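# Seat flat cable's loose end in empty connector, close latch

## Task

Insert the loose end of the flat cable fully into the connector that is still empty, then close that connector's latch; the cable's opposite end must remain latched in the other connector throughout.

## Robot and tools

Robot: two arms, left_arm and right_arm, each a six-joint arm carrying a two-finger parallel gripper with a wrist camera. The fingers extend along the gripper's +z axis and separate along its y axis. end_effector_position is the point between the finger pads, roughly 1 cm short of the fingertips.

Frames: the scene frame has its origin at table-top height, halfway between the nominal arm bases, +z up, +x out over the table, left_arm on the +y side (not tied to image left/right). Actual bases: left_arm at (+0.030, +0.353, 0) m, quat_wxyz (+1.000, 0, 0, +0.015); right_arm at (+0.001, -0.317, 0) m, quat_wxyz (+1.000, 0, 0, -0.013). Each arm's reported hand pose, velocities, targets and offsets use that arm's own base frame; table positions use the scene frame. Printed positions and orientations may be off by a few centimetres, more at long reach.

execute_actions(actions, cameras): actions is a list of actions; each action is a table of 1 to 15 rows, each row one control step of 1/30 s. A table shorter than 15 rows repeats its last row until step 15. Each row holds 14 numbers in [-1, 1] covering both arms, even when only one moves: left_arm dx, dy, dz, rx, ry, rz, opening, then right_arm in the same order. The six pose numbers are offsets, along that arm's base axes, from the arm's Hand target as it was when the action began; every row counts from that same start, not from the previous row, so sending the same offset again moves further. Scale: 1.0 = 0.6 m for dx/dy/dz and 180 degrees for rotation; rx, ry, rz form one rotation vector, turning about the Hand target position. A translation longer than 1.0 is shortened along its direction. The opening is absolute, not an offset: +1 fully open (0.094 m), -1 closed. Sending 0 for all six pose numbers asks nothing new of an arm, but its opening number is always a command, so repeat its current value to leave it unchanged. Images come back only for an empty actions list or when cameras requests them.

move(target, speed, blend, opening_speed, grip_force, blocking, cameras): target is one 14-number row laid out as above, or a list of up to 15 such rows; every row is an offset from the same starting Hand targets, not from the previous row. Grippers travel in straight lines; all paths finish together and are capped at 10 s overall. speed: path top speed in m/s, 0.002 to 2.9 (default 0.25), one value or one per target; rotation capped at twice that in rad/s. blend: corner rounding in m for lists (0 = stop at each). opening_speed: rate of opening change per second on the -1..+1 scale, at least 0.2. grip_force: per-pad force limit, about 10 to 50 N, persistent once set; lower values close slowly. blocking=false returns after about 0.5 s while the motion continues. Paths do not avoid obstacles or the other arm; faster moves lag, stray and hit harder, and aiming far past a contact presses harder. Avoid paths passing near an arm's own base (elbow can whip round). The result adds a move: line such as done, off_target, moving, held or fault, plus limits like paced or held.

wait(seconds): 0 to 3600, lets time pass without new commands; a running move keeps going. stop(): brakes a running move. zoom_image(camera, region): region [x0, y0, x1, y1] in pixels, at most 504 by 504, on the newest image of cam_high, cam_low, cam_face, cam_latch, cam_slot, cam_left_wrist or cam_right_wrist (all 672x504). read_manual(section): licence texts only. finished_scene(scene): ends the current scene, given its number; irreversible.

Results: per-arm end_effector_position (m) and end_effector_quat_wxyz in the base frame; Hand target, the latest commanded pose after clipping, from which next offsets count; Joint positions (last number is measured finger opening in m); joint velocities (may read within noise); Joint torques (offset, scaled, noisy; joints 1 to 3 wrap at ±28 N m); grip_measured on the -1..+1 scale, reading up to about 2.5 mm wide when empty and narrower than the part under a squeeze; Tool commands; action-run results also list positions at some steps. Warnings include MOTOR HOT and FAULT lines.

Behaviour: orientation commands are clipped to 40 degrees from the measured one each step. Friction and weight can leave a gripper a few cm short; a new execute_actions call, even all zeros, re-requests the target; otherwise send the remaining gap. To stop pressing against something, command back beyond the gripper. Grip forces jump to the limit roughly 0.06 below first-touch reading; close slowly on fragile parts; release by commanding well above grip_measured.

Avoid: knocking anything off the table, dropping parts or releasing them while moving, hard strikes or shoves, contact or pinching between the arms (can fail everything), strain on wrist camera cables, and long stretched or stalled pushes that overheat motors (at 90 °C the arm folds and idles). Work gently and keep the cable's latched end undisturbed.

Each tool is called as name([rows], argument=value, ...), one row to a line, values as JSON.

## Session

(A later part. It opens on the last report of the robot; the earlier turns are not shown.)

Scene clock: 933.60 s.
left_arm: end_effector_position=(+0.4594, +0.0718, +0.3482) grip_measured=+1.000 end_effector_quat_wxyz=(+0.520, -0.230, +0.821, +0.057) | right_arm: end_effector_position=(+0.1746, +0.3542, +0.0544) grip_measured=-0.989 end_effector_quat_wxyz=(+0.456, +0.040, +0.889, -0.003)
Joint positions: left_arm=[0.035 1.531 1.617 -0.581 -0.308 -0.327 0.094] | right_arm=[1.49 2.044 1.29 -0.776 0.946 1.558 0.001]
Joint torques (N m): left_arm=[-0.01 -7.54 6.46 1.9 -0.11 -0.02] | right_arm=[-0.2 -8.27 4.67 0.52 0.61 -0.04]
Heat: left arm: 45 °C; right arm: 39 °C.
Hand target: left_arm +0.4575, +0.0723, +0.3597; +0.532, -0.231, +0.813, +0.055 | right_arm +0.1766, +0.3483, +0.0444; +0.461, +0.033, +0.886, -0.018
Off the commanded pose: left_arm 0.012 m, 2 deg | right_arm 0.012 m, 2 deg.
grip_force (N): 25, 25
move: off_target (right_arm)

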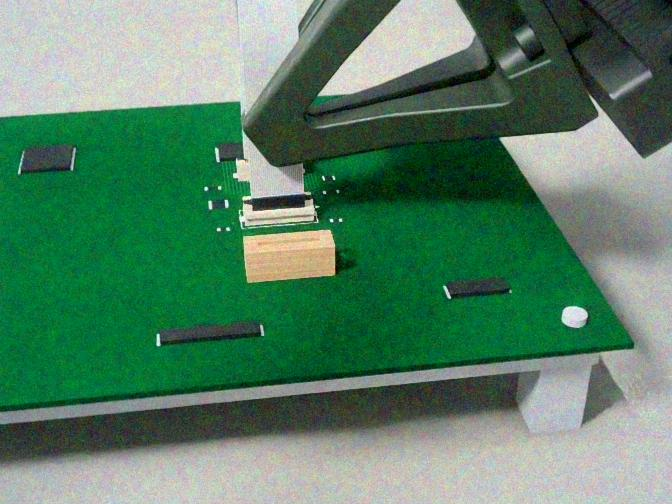

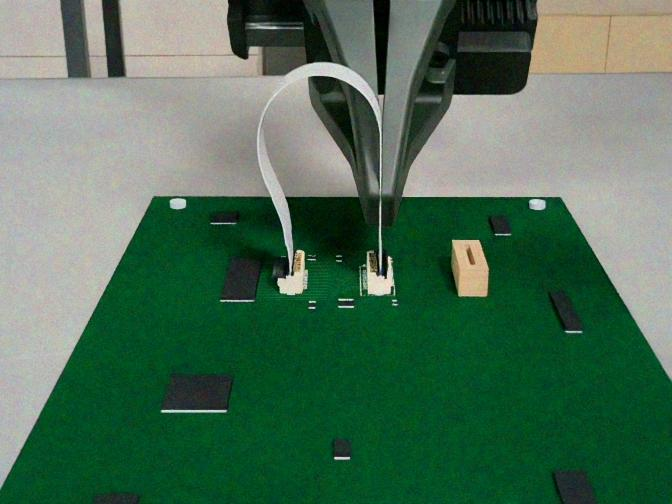

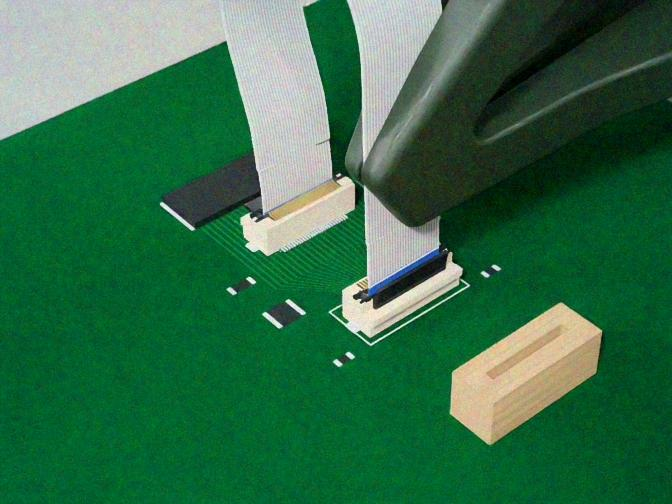

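move(target=[0,0,0,0,0,0,1, 0.0,0.0017,-0.0068,0.0,0,0,-1], speed=0.02, cameras=["cam_face","cam_latch","cam_slot"])

zoom_image(camera="cam_latch", region=[340, 190, 440, 310])

zoom_image(camera="cam_face", region=[210, 120, 340, 240])

zoom_image(camera="cam_slot", region=[320, 190, 480, 350])

Scene clock: 946.63 s.
left_arm: end_effector_position=(+0.4594, +0.0718, +0.3482) grip_measured=+1.000 end_effector_quat_wxyz=(+0.520, -0.230, +0.821, +0.057) | right_arm: end_effector_position=(+0.1752, +0.3544, +0.0525) grip_measured=-0.989 end_effector_quat_wxyz=(+0.458, +0.039, +0.888, -0.004)
Joint positions: left_arm=[0.035 1.531 1.617 -0.581 -0.308 -0.327 0.094] | right_arm=[1.49 2.051 1.29 -0.771 0.951 1.558 0.001]
Joint torques (N m): left_arm=[-0.01 -7.54 6.48 1.91 -0.11 -0.02] | right_arm=[-0.34 -8.06 4.78 0.65 0.55 -0.02]
Heat: left arm: 45 °C; right arm: 39 °C.
Hand target: left_arm +0.4575, +0.0723, +0.3597; +0.532, -0.231, +0.813, +0.055 | right_arm +0.1766, +0.3493, +0.0402; +0.461, +0.033, +0.886, -0.018
Off the commanded pose: left_arm 0.012 m, 2 deg | right_arm 0.013 m, 2 deg.
grip_force (N): 25, 25
move: off_target (right_arm)

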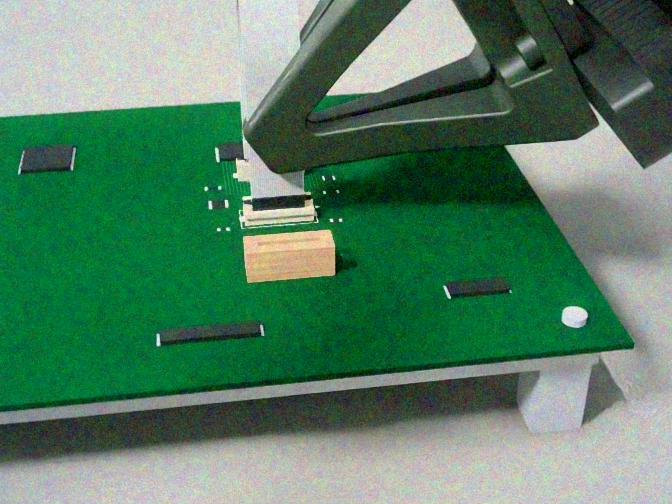

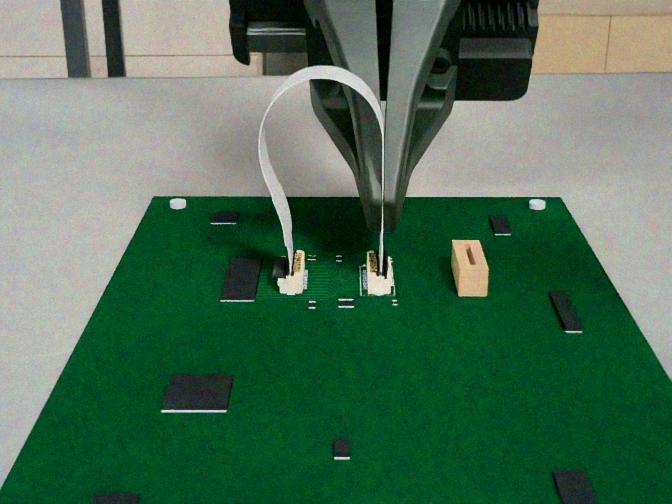

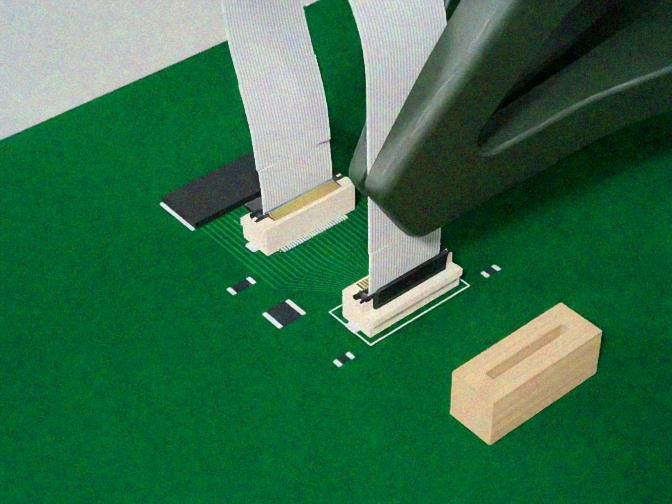

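Scaled by 4.200 from the camera's image (finer frame: 960x720).

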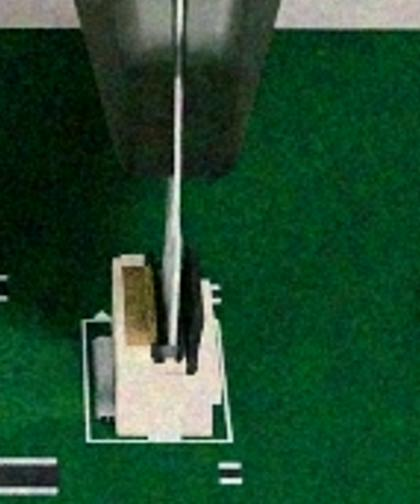

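Scaled by 3.877 from the camera's image (finer frame: 960x720).

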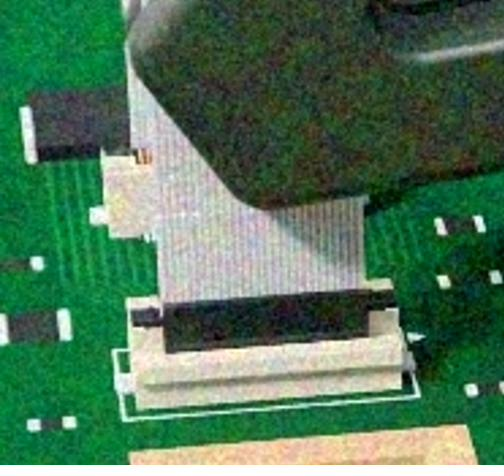

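Scaled by 3.150 from the camera's image (finer frame: 960x720).

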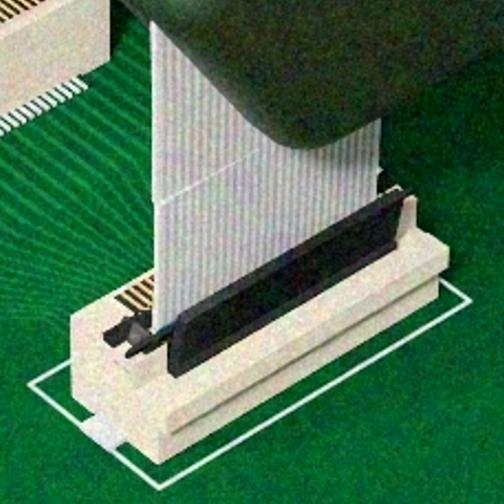

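move(target=[0,0,0,0,0,0,1, 0.0,0.0004,-0.0045,-0.0013,0,0,-1], speed=0.02, cameras=["cam_face","cam_latch","cam_slot"])

zoom_image(camera="cam_latch", region=[340, 190, 440, 310])

zoom_image(camera="cam_face", region=[210, 120, 340, 240])

zoom_image(camera="cam_slot", region=[320, 190, 480, 350])

Scene clock: 969.37 s.
left_arm: end_effector_position=(+0.4594, +0.0718, +0.3482) grip_measured=+1.000 end_effector_quat_wxyz=(+0.520, -0.230, +0.821, +0.057) | right_arm: end_effector_position=(+0.1756, +0.3543, +0.0523) grip_measured=-0.989 end_effector_quat_wxyz=(+0.460, +0.039, +0.887, -0.005)
Joint positions: left_arm=[0.035 1.531 1.617 -0.581 -0.308 -0.327 0.094] | right_arm=[1.49 2.053 1.29 -0.77 0.955 1.558 0.001]
Joint torques (N m): left_arm=[-0.02 -7.53 6.46 1.9 -0.11 -0.02] | right_arm=[-0.05 -7.54 4.68 0.67 0.53 -0.03]
Heat: left arm: 45 °C; right arm: 38 °C.
Hand target: left_arm +0.4575, +0.0723, +0.3597; +0.532, -0.231, +0.813, +0.055 | right_arm +0.1766, +0.3496, +0.0375; +0.461, +0.032, +0.886, -0.020
Off the commanded pose: left_arm 0.012 m, 2 deg | right_arm 0.016 m, 2 deg.
grip_force (N): 25, 25
move: off_target (right_arm)

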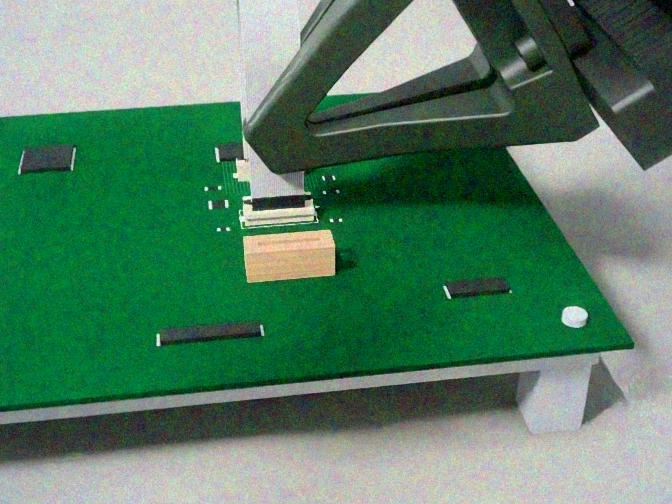

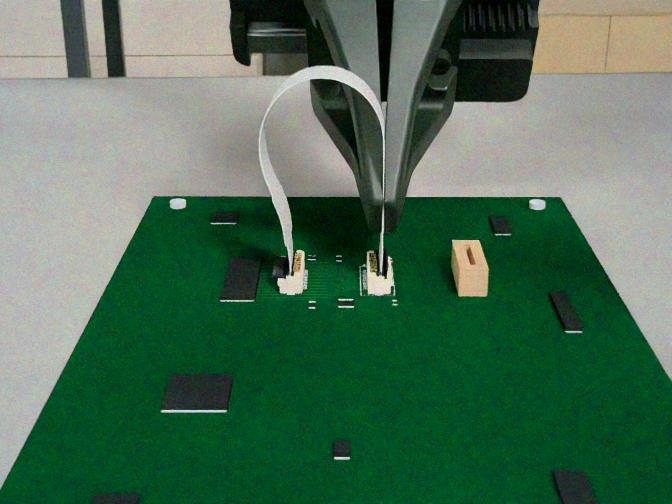

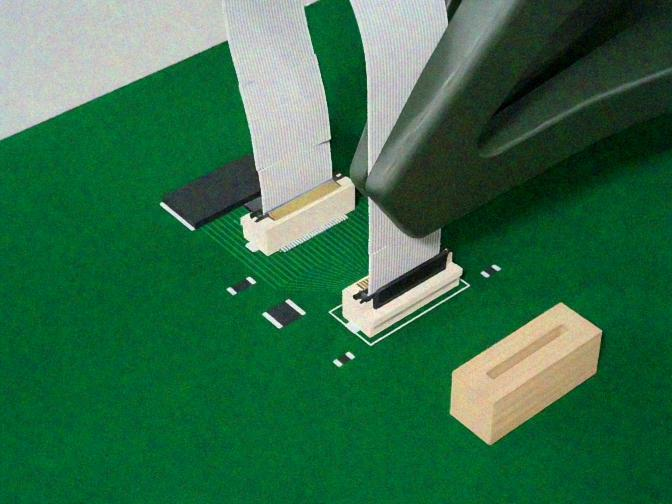

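Scaled by 4.200 from the camera's image (finer frame: 960x720).

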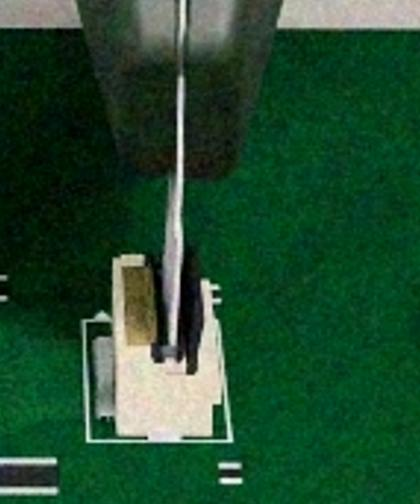

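Scaled by 3.877 from the camera's image (finer frame: 960x720).

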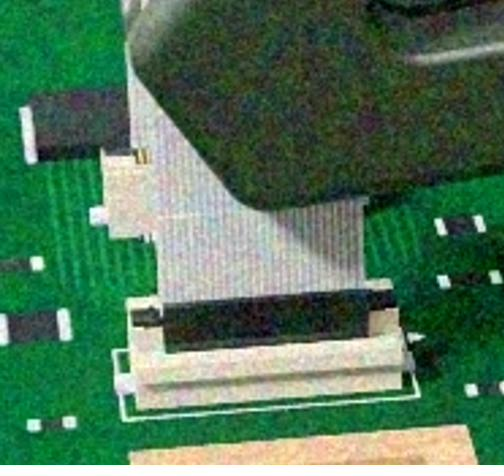

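Scaled by 3.150 from the camera's image (finer frame: 960x720).

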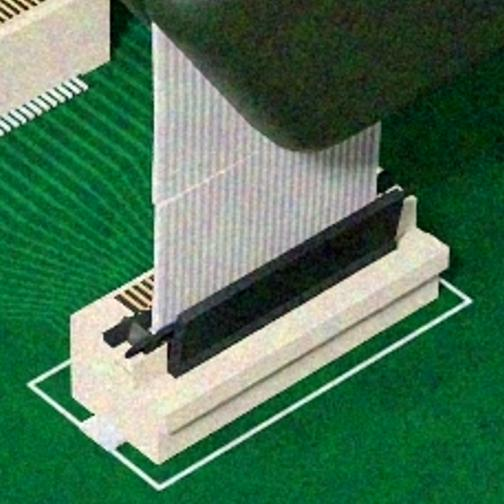

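move(target=[0,0,0,0,0,0,1, 0,0,0,0,0,0,-0.95], opening_speed=0.2, cameras=["cam_face","cam_latch","cam_slot"])

zoom_image(camera="cam_latch", region=[340, 190, 440, 310])

zoom_image(camera="cam_slot", region=[320, 190, 480, 350])

Scene clock: 1017.90 s.
left_arm: end_effector_position=(+0.4594, +0.0718, +0.3482) grip_measured=+1.000 end_effector_quat_wxyz=(+0.520, -0.230, +0.821, +0.057) | right_arm: end_effector_position=(+0.1754, +0.3549, +0.0484) grip_measured=-0.952 end_effector_quat_wxyz=(+0.459, +0.038, +0.888, -0.006)
Joint positions: left_arm=[0.035 1.531 1.617 -0.581 -0.308 -0.327 0.094] | right_arm=[1.49 2.064 1.29 -0.763 0.953 1.558 0.002]
Joint torques (N m): left_arm=[-0.02 -7.53 6.48 1.9 -0.11 -0.02] | right_arm=[-0.24 -8.47 4.77 0.56 0.53 -0.02]
Heat: left arm: 45 °C; right arm: 38 °C.
Hand target: left_arm +0.4575, +0.0723, +0.3597; +0.532, -0.231, +0.813, +0.055 | right_arm +0.1766, +0.3496, +0.0376; +0.461, +0.032, +0.886, -0.020
Off the commanded pose: left_arm 0.012 m, 2 deg | right_arm 0.012 m, 2 deg.
grip_force (N): 25, 25
move: done

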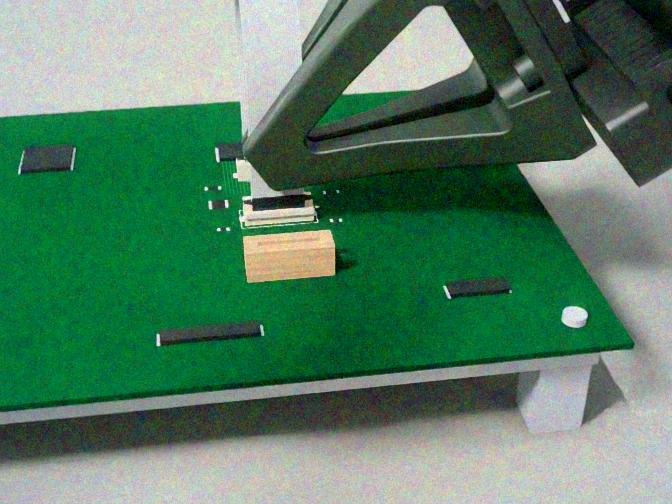

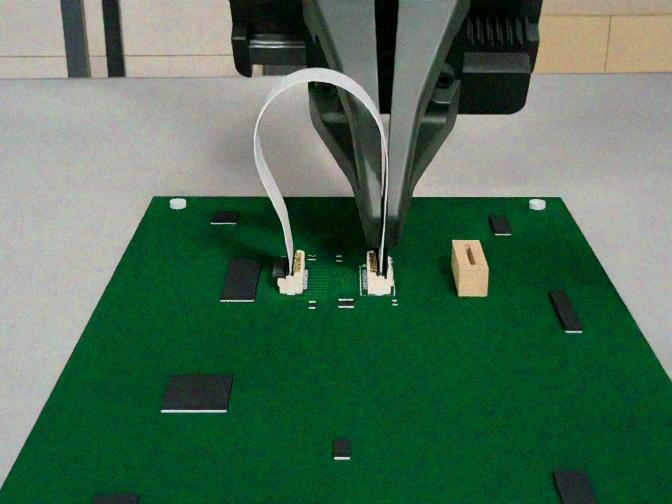

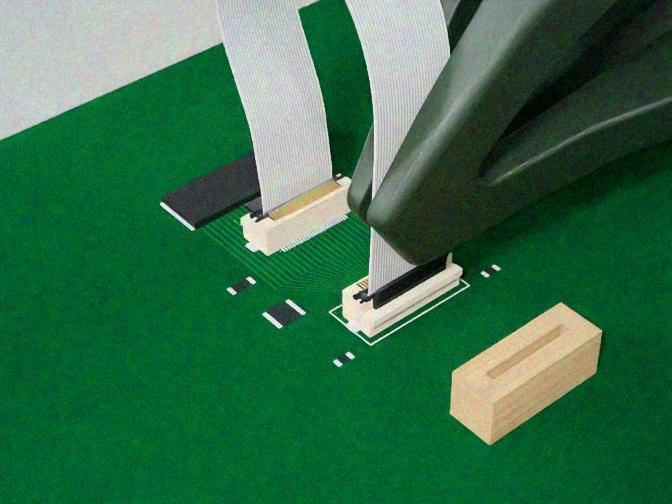

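Scaled by 4.200 from the camera's image (finer frame: 960x720).

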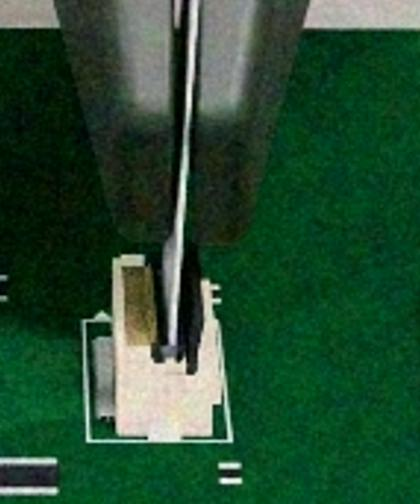

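Scaled by 3.150 from the camera's image (finer frame: 960x720).

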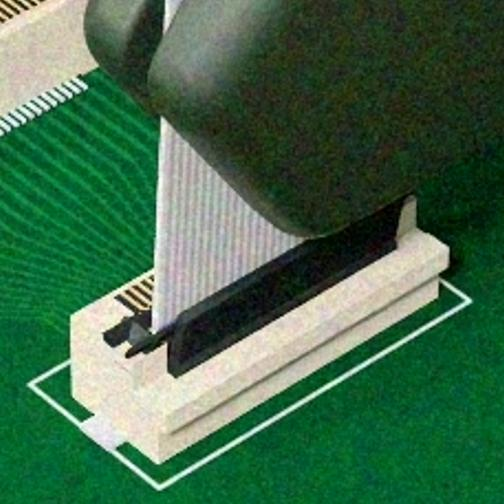

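move(target=[0,0,0,0,0,0,1, 0.0,-0.0012,-0.006,-0.0035,0,0,-0.95], speed=0.02, cameras=["cam_face","cam_latch","cam_slot"])

zoom_image(camera="cam_latch", region=[340, 190, 440, 310])

zoom_image(camera="cam_slot", region=[320, 190, 480, 350])

zoom_image(camera="cam_face", region=[210, 120, 340, 240])

Scene clock: 1032.30 s.
left_arm: end_effector_position=(+0.4594, +0.0718, +0.3482) grip_measured=+1.000 end_effector_quat_wxyz=(+0.520, -0.230, +0.821, +0.057) | right_arm: end_effector_position=(+0.1753, +0.3545, +0.0448) grip_measured=-0.952 end_effector_quat_wxyz=(+0.458, +0.036, +0.888, -0.010)
Joint positions: left_arm=[0.035 1.531 1.617 -0.581 -0.308 -0.327 0.094] | right_arm=[1.49 2.074 1.29 -0.761 0.953 1.558 0.002]
Joint torques (N m): left_arm=[-0.01 -7.53 6.46 1.9 -0.11 -0.02] | right_arm=[-0.25 -8.4 4.72 0.54 0.54 0.01]
Heat: left arm: 45 °C; right arm: 38 °C.
Hand target: left_arm +0.4575, +0.0723, +0.3597; +0.532, -0.231, +0.813, +0.055 | right_arm +0.1766, +0.3489, +0.0340; +0.462, +0.029, +0.886, -0.025
Off the commanded pose: left_arm 0.012 m, 2 deg | right_arm 0.012 m, 2 deg.
grip_force (N): 25, 25
move: off_target (right_arm)

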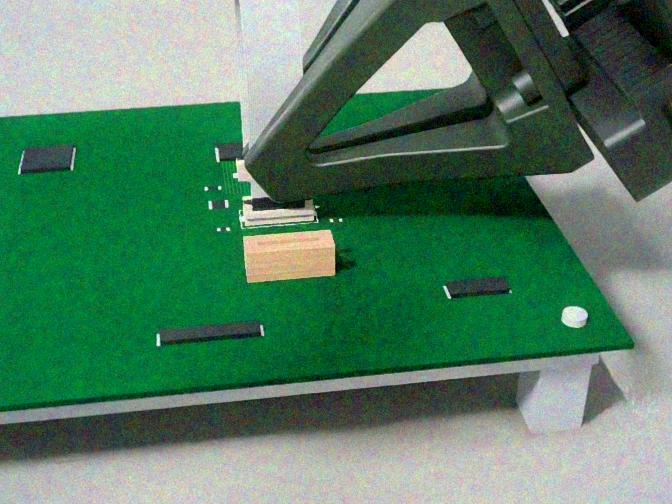

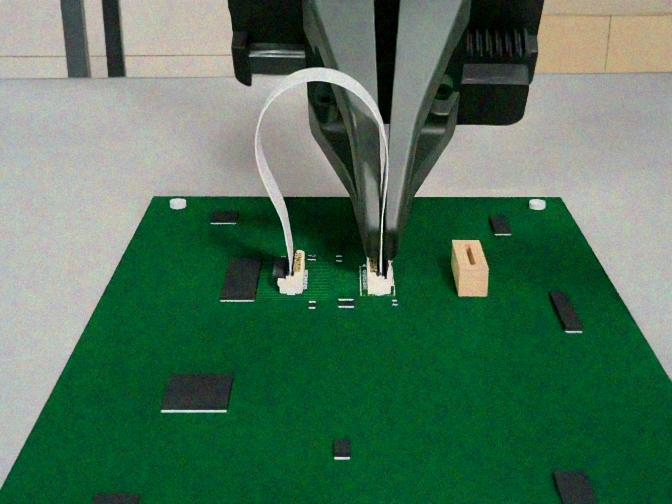

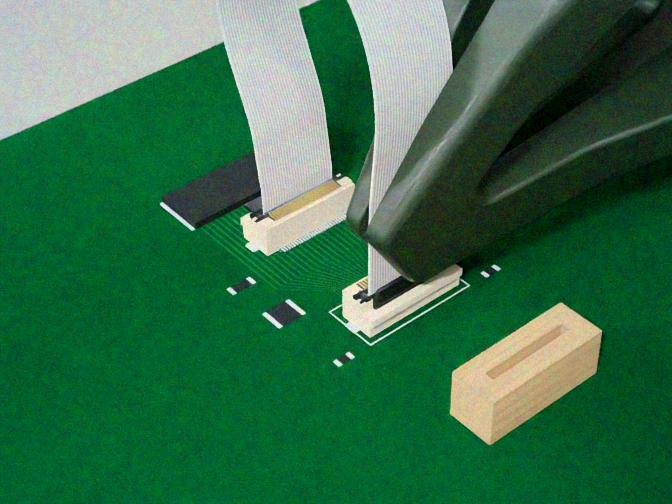

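Scaled by 4.200 from the camera's image (finer frame: 960x720).

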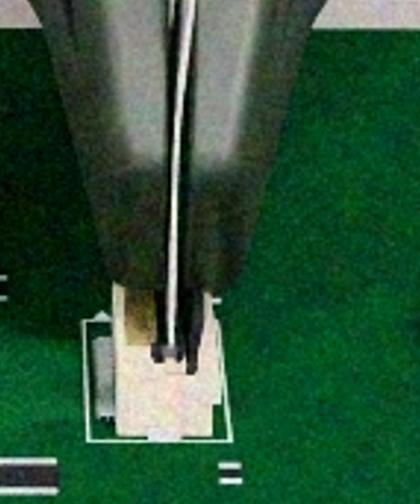

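Scaled by 3.150 from the camera's image (finer frame: 960x720).

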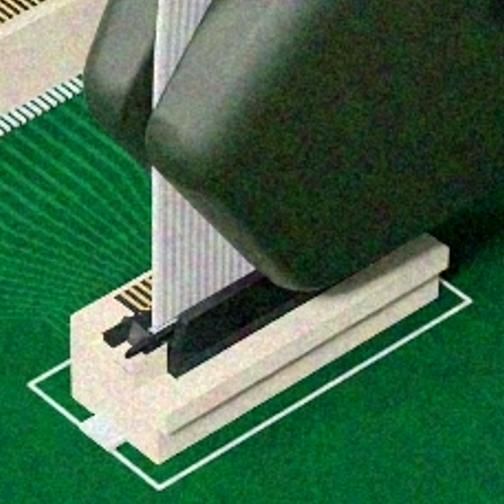

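Scaled by 3.877 from the camera's image (finer frame: 960x720).

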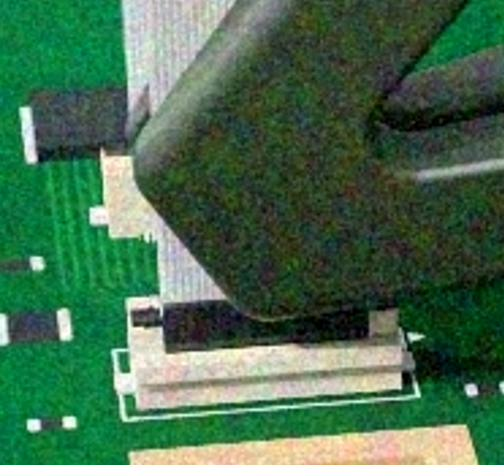

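move(target=[0,0,0,0,0,0,1, 0.0,0.0024,-0.0067,0.0003,0,0,-0.95], speed=0.02, cameras=["cam_face","cam_latch","cam_slot"])

zoom_image(camera="cam_latch", region=[340, 190, 440, 310])

zoom_image(camera="cam_slot", region=[320, 190, 480, 350])

zoom_image(camera="cam_face", region=[210, 120, 340, 240])

Scene clock: 1057.77 s.
left_arm: end_effector_position=(+0.4594, +0.0718, +0.3482) grip_measured=+1.000 end_effector_quat_wxyz=(+0.520, -0.230, +0.821, +0.057) | right_arm: end_effector_position=(+0.1759, +0.3546, +0.0443) grip_measured=-0.951 end_effector_quat_wxyz=(+0.461, +0.036, +0.887, -0.011)
Joint positions: left_arm=[0.035 1.531 1.617 -0.581 -0.308 -0.327 0.094] | right_arm=[1.49 2.078 1.29 -0.759 0.958 1.558 0.002]
Joint torques (N m): left_arm=[-0.01 -7.53 6.48 1.9 -0.11 -0.02] | right_arm=[-0.09 -7.77 4.98 0.66 0.5 0]
Heat: left arm: 45 °C; right arm: 37 °C.
Hand target: left_arm +0.4575, +0.0723, +0.3597; +0.532, -0.231, +0.813, +0.055 | right_arm +0.1766, +0.3503, +0.0299; +0.462, +0.030, +0.886, -0.024
Off the commanded pose: left_arm 0.012 m, 2 deg | right_arm 0.015 m, 2 deg.
grip_force (N): 25, 25
move: off_target (right_arm)

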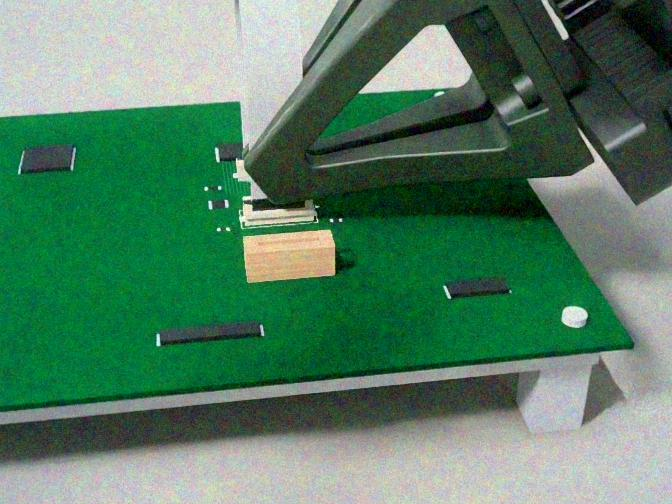

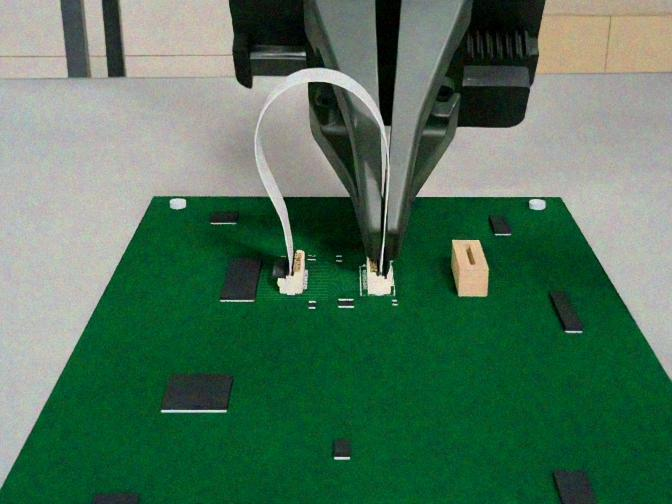

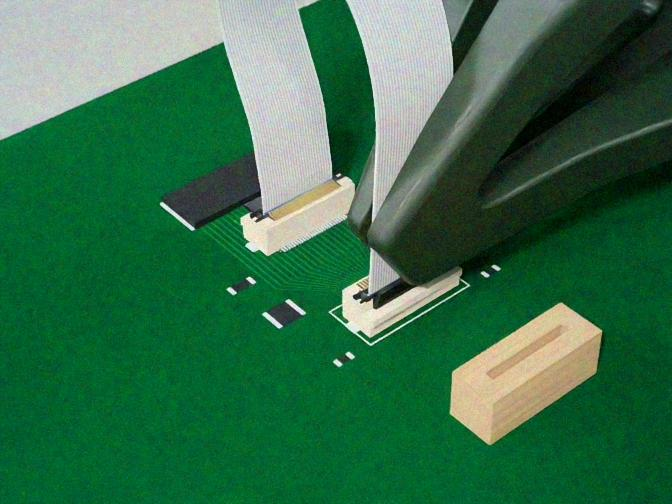

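Scaled by 4.200 from the camera's image (finer frame: 960x720).

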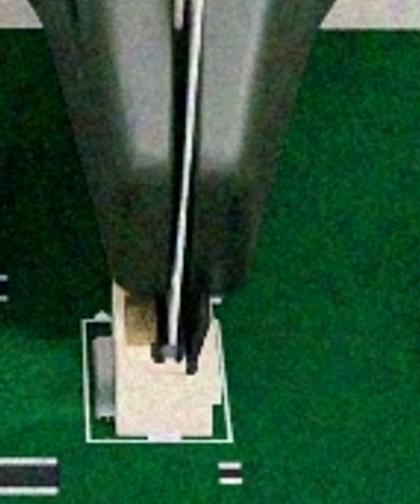

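Scaled by 3.150 from the camera's image (finer frame: 960x720).

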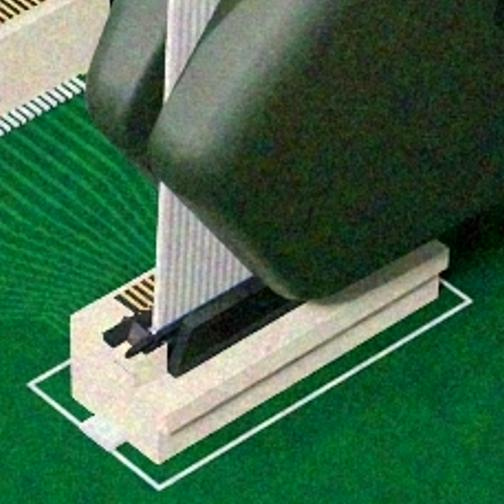

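Scaled by 3.877 from the camera's image (finer frame: 960x720).

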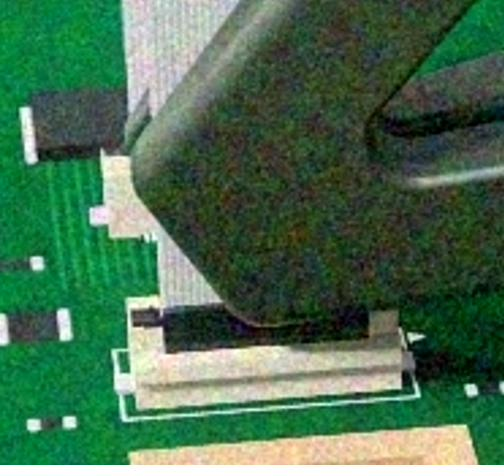

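move(target=[0,0,0,0,0,0,1, 0.0,0.0028,-0.0067,0.0008,0,0,-0.95], speed=0.02, cameras=["cam_face","cam_latch","cam_slot"])

zoom_image(camera="cam_latch", region=[340, 190, 440, 310])

zoom_image(camera="cam_slot", region=[320, 190, 480, 350])

zoom_image(camera="cam_face", region=[210, 120, 340, 240])

Scene clock: 1071.53 s.
left_arm: end_effector_position=(+0.4594, +0.0718, +0.3482) grip_measured=+1.000 end_effector_quat_wxyz=(+0.520, -0.230, +0.821, +0.057) | right_arm: end_effector_position=(+0.1761, +0.3548, +0.0439) grip_measured=-0.951 end_effector_quat_wxyz=(+0.466, +0.034, +0.884, -0.012)
Joint positions: left_arm=[0.035 1.531 1.617 -0.581 -0.308 -0.327 0.094] | right_arm=[1.492 2.084 1.29 -0.757 0.97 1.558 0.002]
Joint torques (N m): left_arm=[-0.02 -7.53 6.46 1.9 -0.11 -0.02] | right_arm=[-0.34 -7.17 4.86 0.75 0.4 0.02]
Heat: left arm: 45 °C; right arm: 37 °C.
Hand target: left_arm +0.4575, +0.0723, +0.3597; +0.532, -0.231, +0.813, +0.055 | right_arm +0.1766, +0.3520, +0.0260; +0.462, +0.030, +0.886, -0.023
Off the commanded pose: left_arm 0.012 m, 2 deg | right_arm 0.018 m, 1 deg.
grip_force (N): 25, 25
move: off_target (right_arm)

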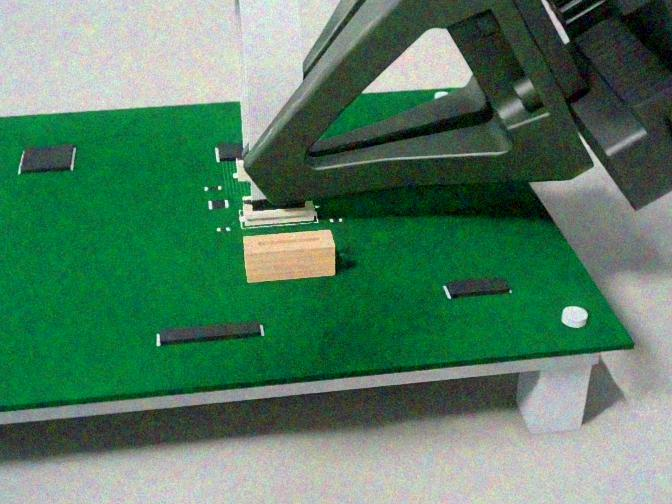

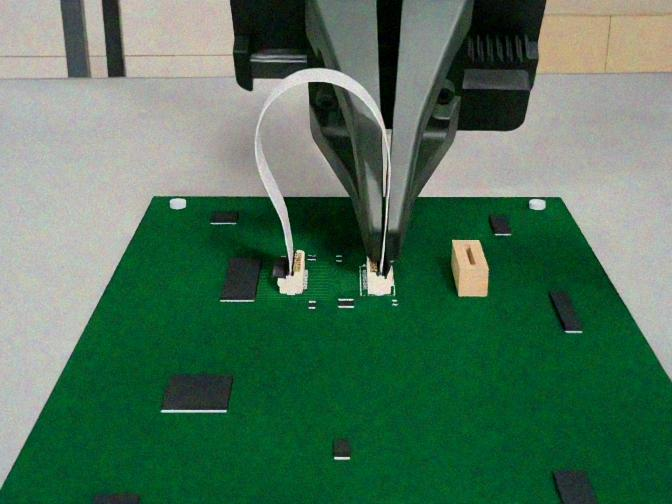

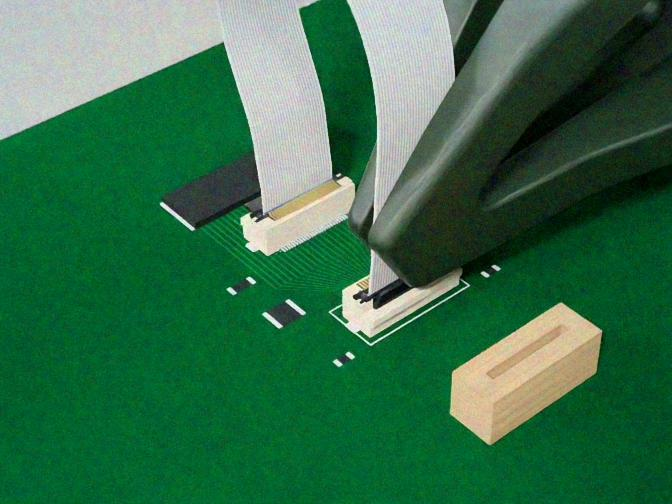

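Scaled by 4.200 from the camera's image (finer frame: 960x720).

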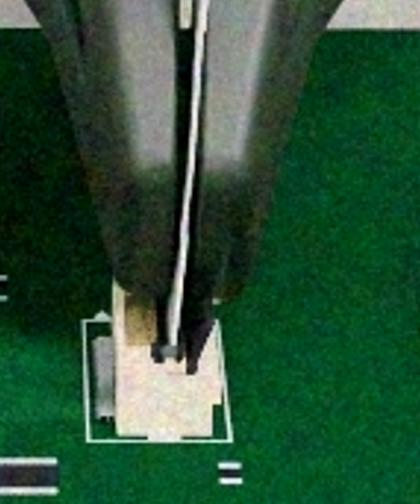

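Scaled by 3.150 from the camera's image (finer frame: 960x720).

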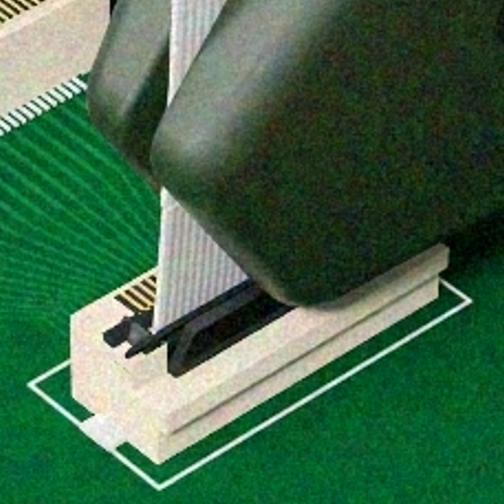

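Scaled by 3.877 from the camera's image (finer frame: 960x720).

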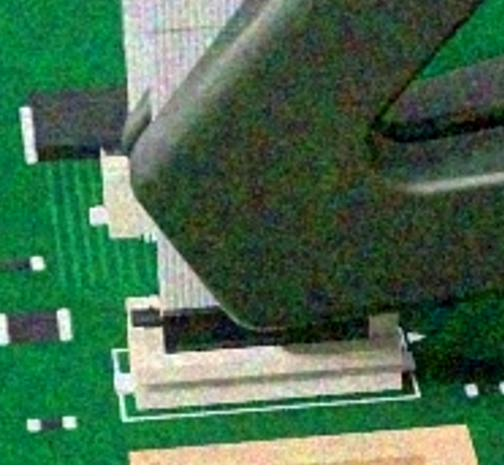

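move(target=[0,0,0,0,0,0,1,0,0.0025,-0.0067,0.0005,0,0,-0.95], speed=0.02, grip_force=25, cameras=["cam_latch","cam_slot"])

zoom_image(camera="cam_latch", region=[340, 190, 440, 310])

zoom_image(camera="cam_slot", region=[320, 190, 480, 350])

Scene clock: 1100.73 s.
left_arm: end_effector_position=(+0.4594, +0.0718, +0.3482) grip_measured=+1.000 end_effector_quat_wxyz=(+0.520, -0.230, +0.821, +0.057) | right_arm: end_effector_position=(+0.1763, +0.3549, +0.0435) grip_measured=-0.951 end_effector_quat_wxyz=(+0.472, +0.031, +0.881, -0.015)
Joint positions: left_arm=[0.035 1.531 1.617 -0.581 -0.308 -0.327 0.094] | right_arm=[1.496 2.091 1.29 -0.756 0.984 1.558 0.002]
Joint torques (N m): left_arm=[-0.01 -7.53 6.46 1.91 -0.11 -0.02] | right_arm=[-0.57 -6.82 4.96 0.84 0.24 0]
Heat: left arm: 45 °C; right arm: 37 °C.
Hand target: left_arm +0.4575, +0.0723, +0.3597; +0.532, -0.231, +0.813, +0.055 | right_arm +0.1766, +0.3535, +0.0218; +0.461, +0.031, +0.886, -0.023
Off the commanded pose: left_arm 0.012 m, 2 deg | right_arm 0.022 m, 2 deg.
grip_force (N): 25, 25
move: off_target (right_arm)

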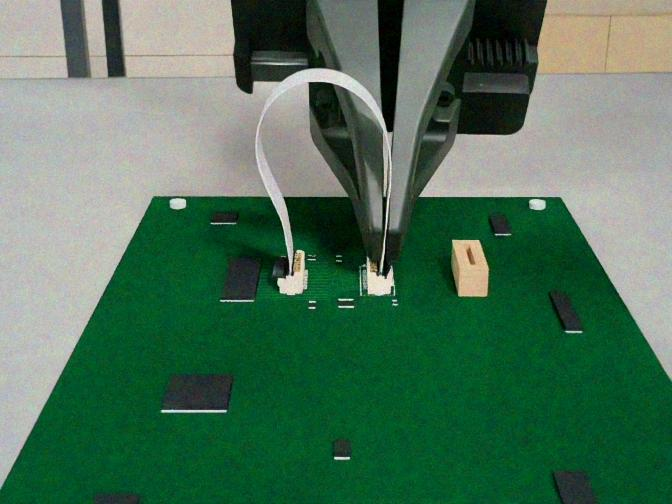

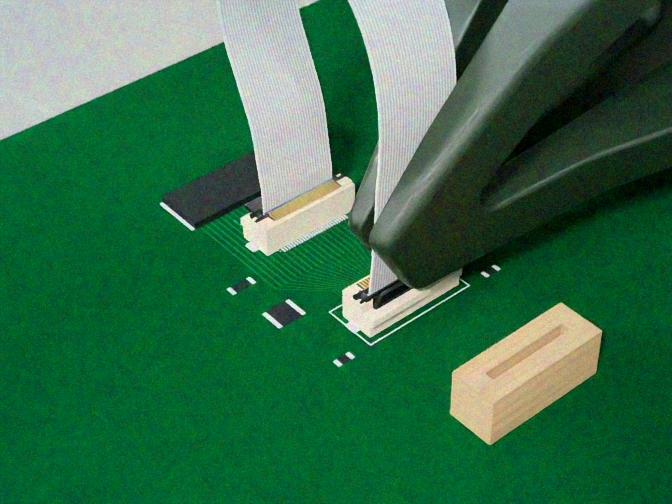

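Scaled by 4.200 from the camera's image (finer frame: 960x720).

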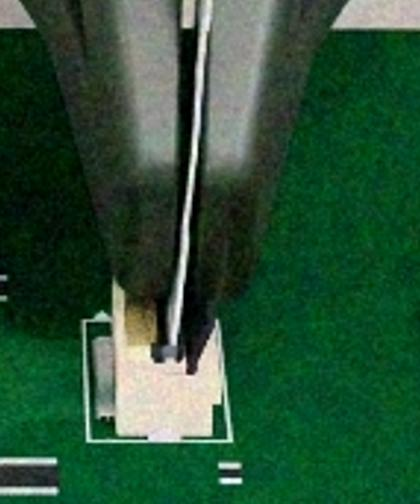

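Scaled by 3.150 from the camera's image (finer frame: 960x720).

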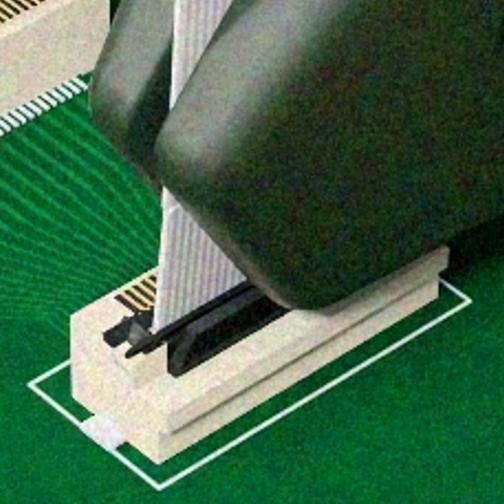

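move(target=[0,0,0,0,0,0,1,0,0.0040,-0.0117,0.0008,0,0,-0.95], speed=0.02, cameras=["cam_latch","cam_slot"])

zoom_image(camera="cam_latch", region=[340, 190, 440, 310])

zoom_image(camera="cam_slot", region=[320, 190, 480, 350])

Scene clock: 1117.13 s.
left_arm: end_effector_position=(+0.4594, +0.0718, +0.3482) grip_measured=+1.000 end_effector_quat_wxyz=(+0.520, -0.230, +0.821, +0.057) | right_arm: end_effector_position=(+0.1762, +0.3549, +0.0426) grip_measured=-0.951 end_effector_quat_wxyz=(+0.482, +0.025, +0.876, -0.019)
Joint positions: left_arm=[0.035 1.531 1.617 -0.581 -0.308 -0.327 0.094] | right_arm=[1.502 2.104 1.29 -0.756 1.007 1.558 0.002]
Joint torques (N m): left_arm=[-0.01 -7.54 6.45 1.91 -0.11 -0.02] | right_arm=[-0.99 -6.19 5.16 0.99 0.03 0.07]
Heat: left arm: 45 °C; right arm: 37 °C.
Hand target: left_arm +0.4575, +0.0723, +0.3597; +0.532, -0.231, +0.813, +0.055 | right_arm +0.1766, +0.3558, +0.0149; +0.461, +0.031, +0.886, -0.022
Off the commanded pose: left_arm 0.012 m, 2 deg | right_arm 0.028 m, 3 deg.
grip_force (N): 25, 25
move: off_target (right_arm)

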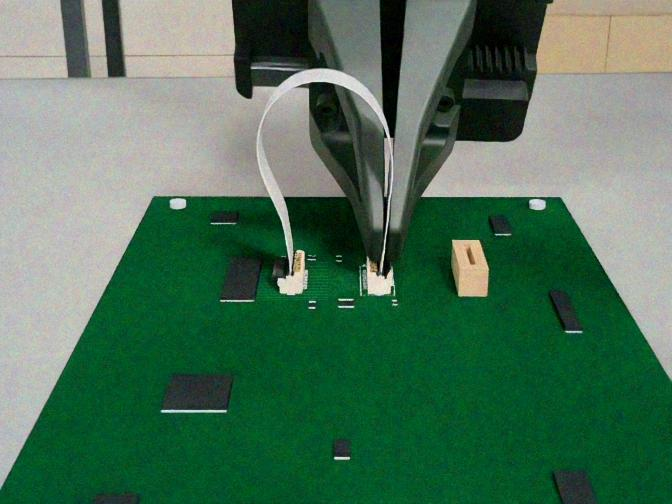

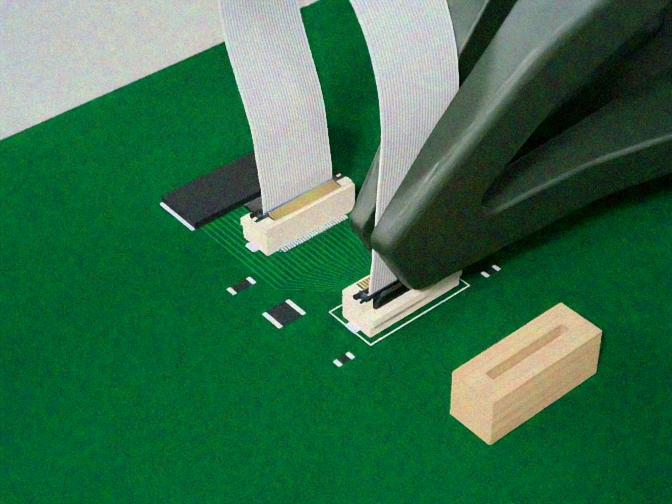

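Scaled by 4.200 from the camera's image (finer frame: 960x720).

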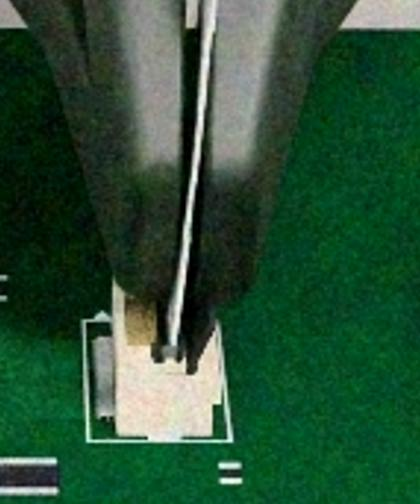

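Scaled by 3.150 from the camera's image (finer frame: 960x720).

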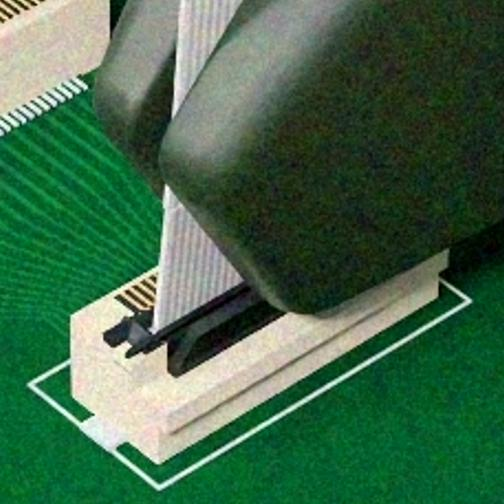

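move(target=[0,0,0,0,0,0,1,0,0.0017,-0.0067,0.0003,0.017,0,-0.95], speed=0.02, cameras=["cam_latch","cam_slot"])

zoom_image(camera="cam_latch", region=[340, 190, 440, 310])

zoom_image(camera="cam_slot", region=[320, 190, 480, 350])

Scene clock: 1144.63 s.
left_arm: end_effector_position=(+0.4594, +0.0718, +0.3482) grip_measured=+1.000 end_effector_quat_wxyz=(+0.520, -0.230, +0.821, +0.057) | right_arm: end_effector_position=(+0.1759, +0.3549, +0.0422) grip_measured=-0.951 end_effector_quat_wxyz=(+0.481, +0.020, +0.876, -0.022)
Joint positions: left_arm=[0.035 1.531 1.617 -0.581 -0.308 -0.327 0.094] | right_arm=[1.502 2.104 1.29 -0.756 1.004 1.546 0.002]
Joint torques (N m): left_arm=[-0.01 -7.53 6.48 1.91 -0.11 -0.02] | right_arm=[-2 -6.83 5.86 0.97 -0.44 -0.04]
Heat: left arm: 45 °C; right arm: 37 °C.
Hand target: left_arm +0.4575, +0.0723, +0.3597; +0.532, -0.231, +0.813, +0.055 | right_arm +0.1766, +0.3568, +0.0109; +0.438, +0.031, +0.898, -0.022
Off the commanded pose: left_arm 0.012 m, 2 deg | right_arm 0.031 m, 6 deg.
grip_force (N): 25, 25
move: off_target (right_arm)

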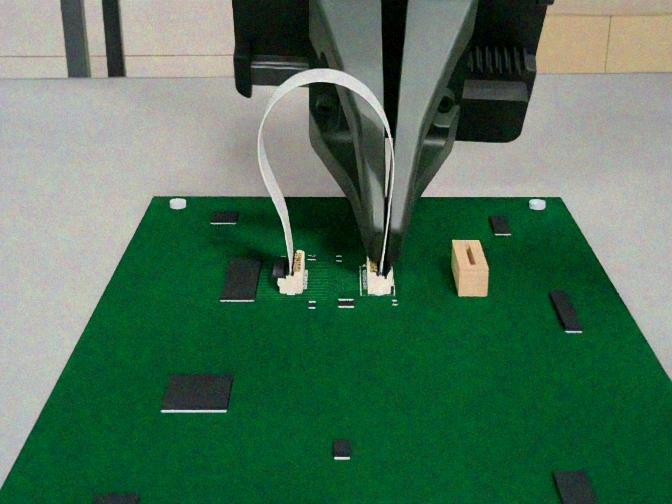

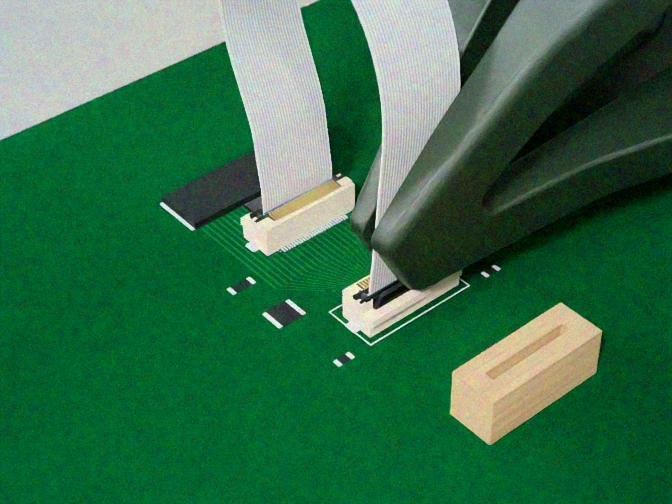

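Scaled by 4.200 from the camera's image (finer frame: 960x720).

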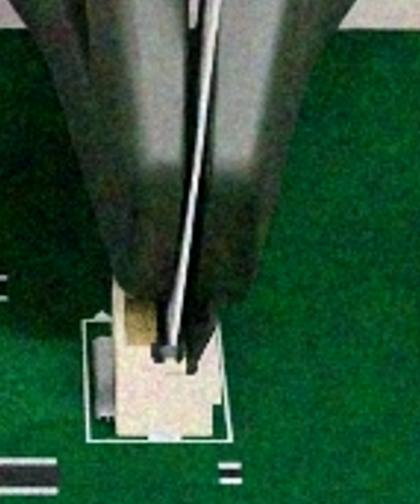

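Scaled by 3.150 from the camera's image (finer frame: 960x720).

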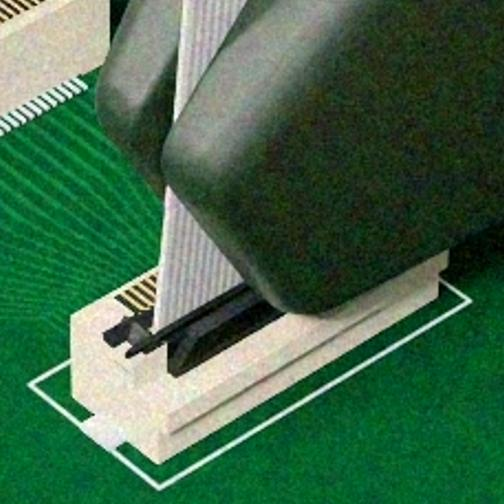

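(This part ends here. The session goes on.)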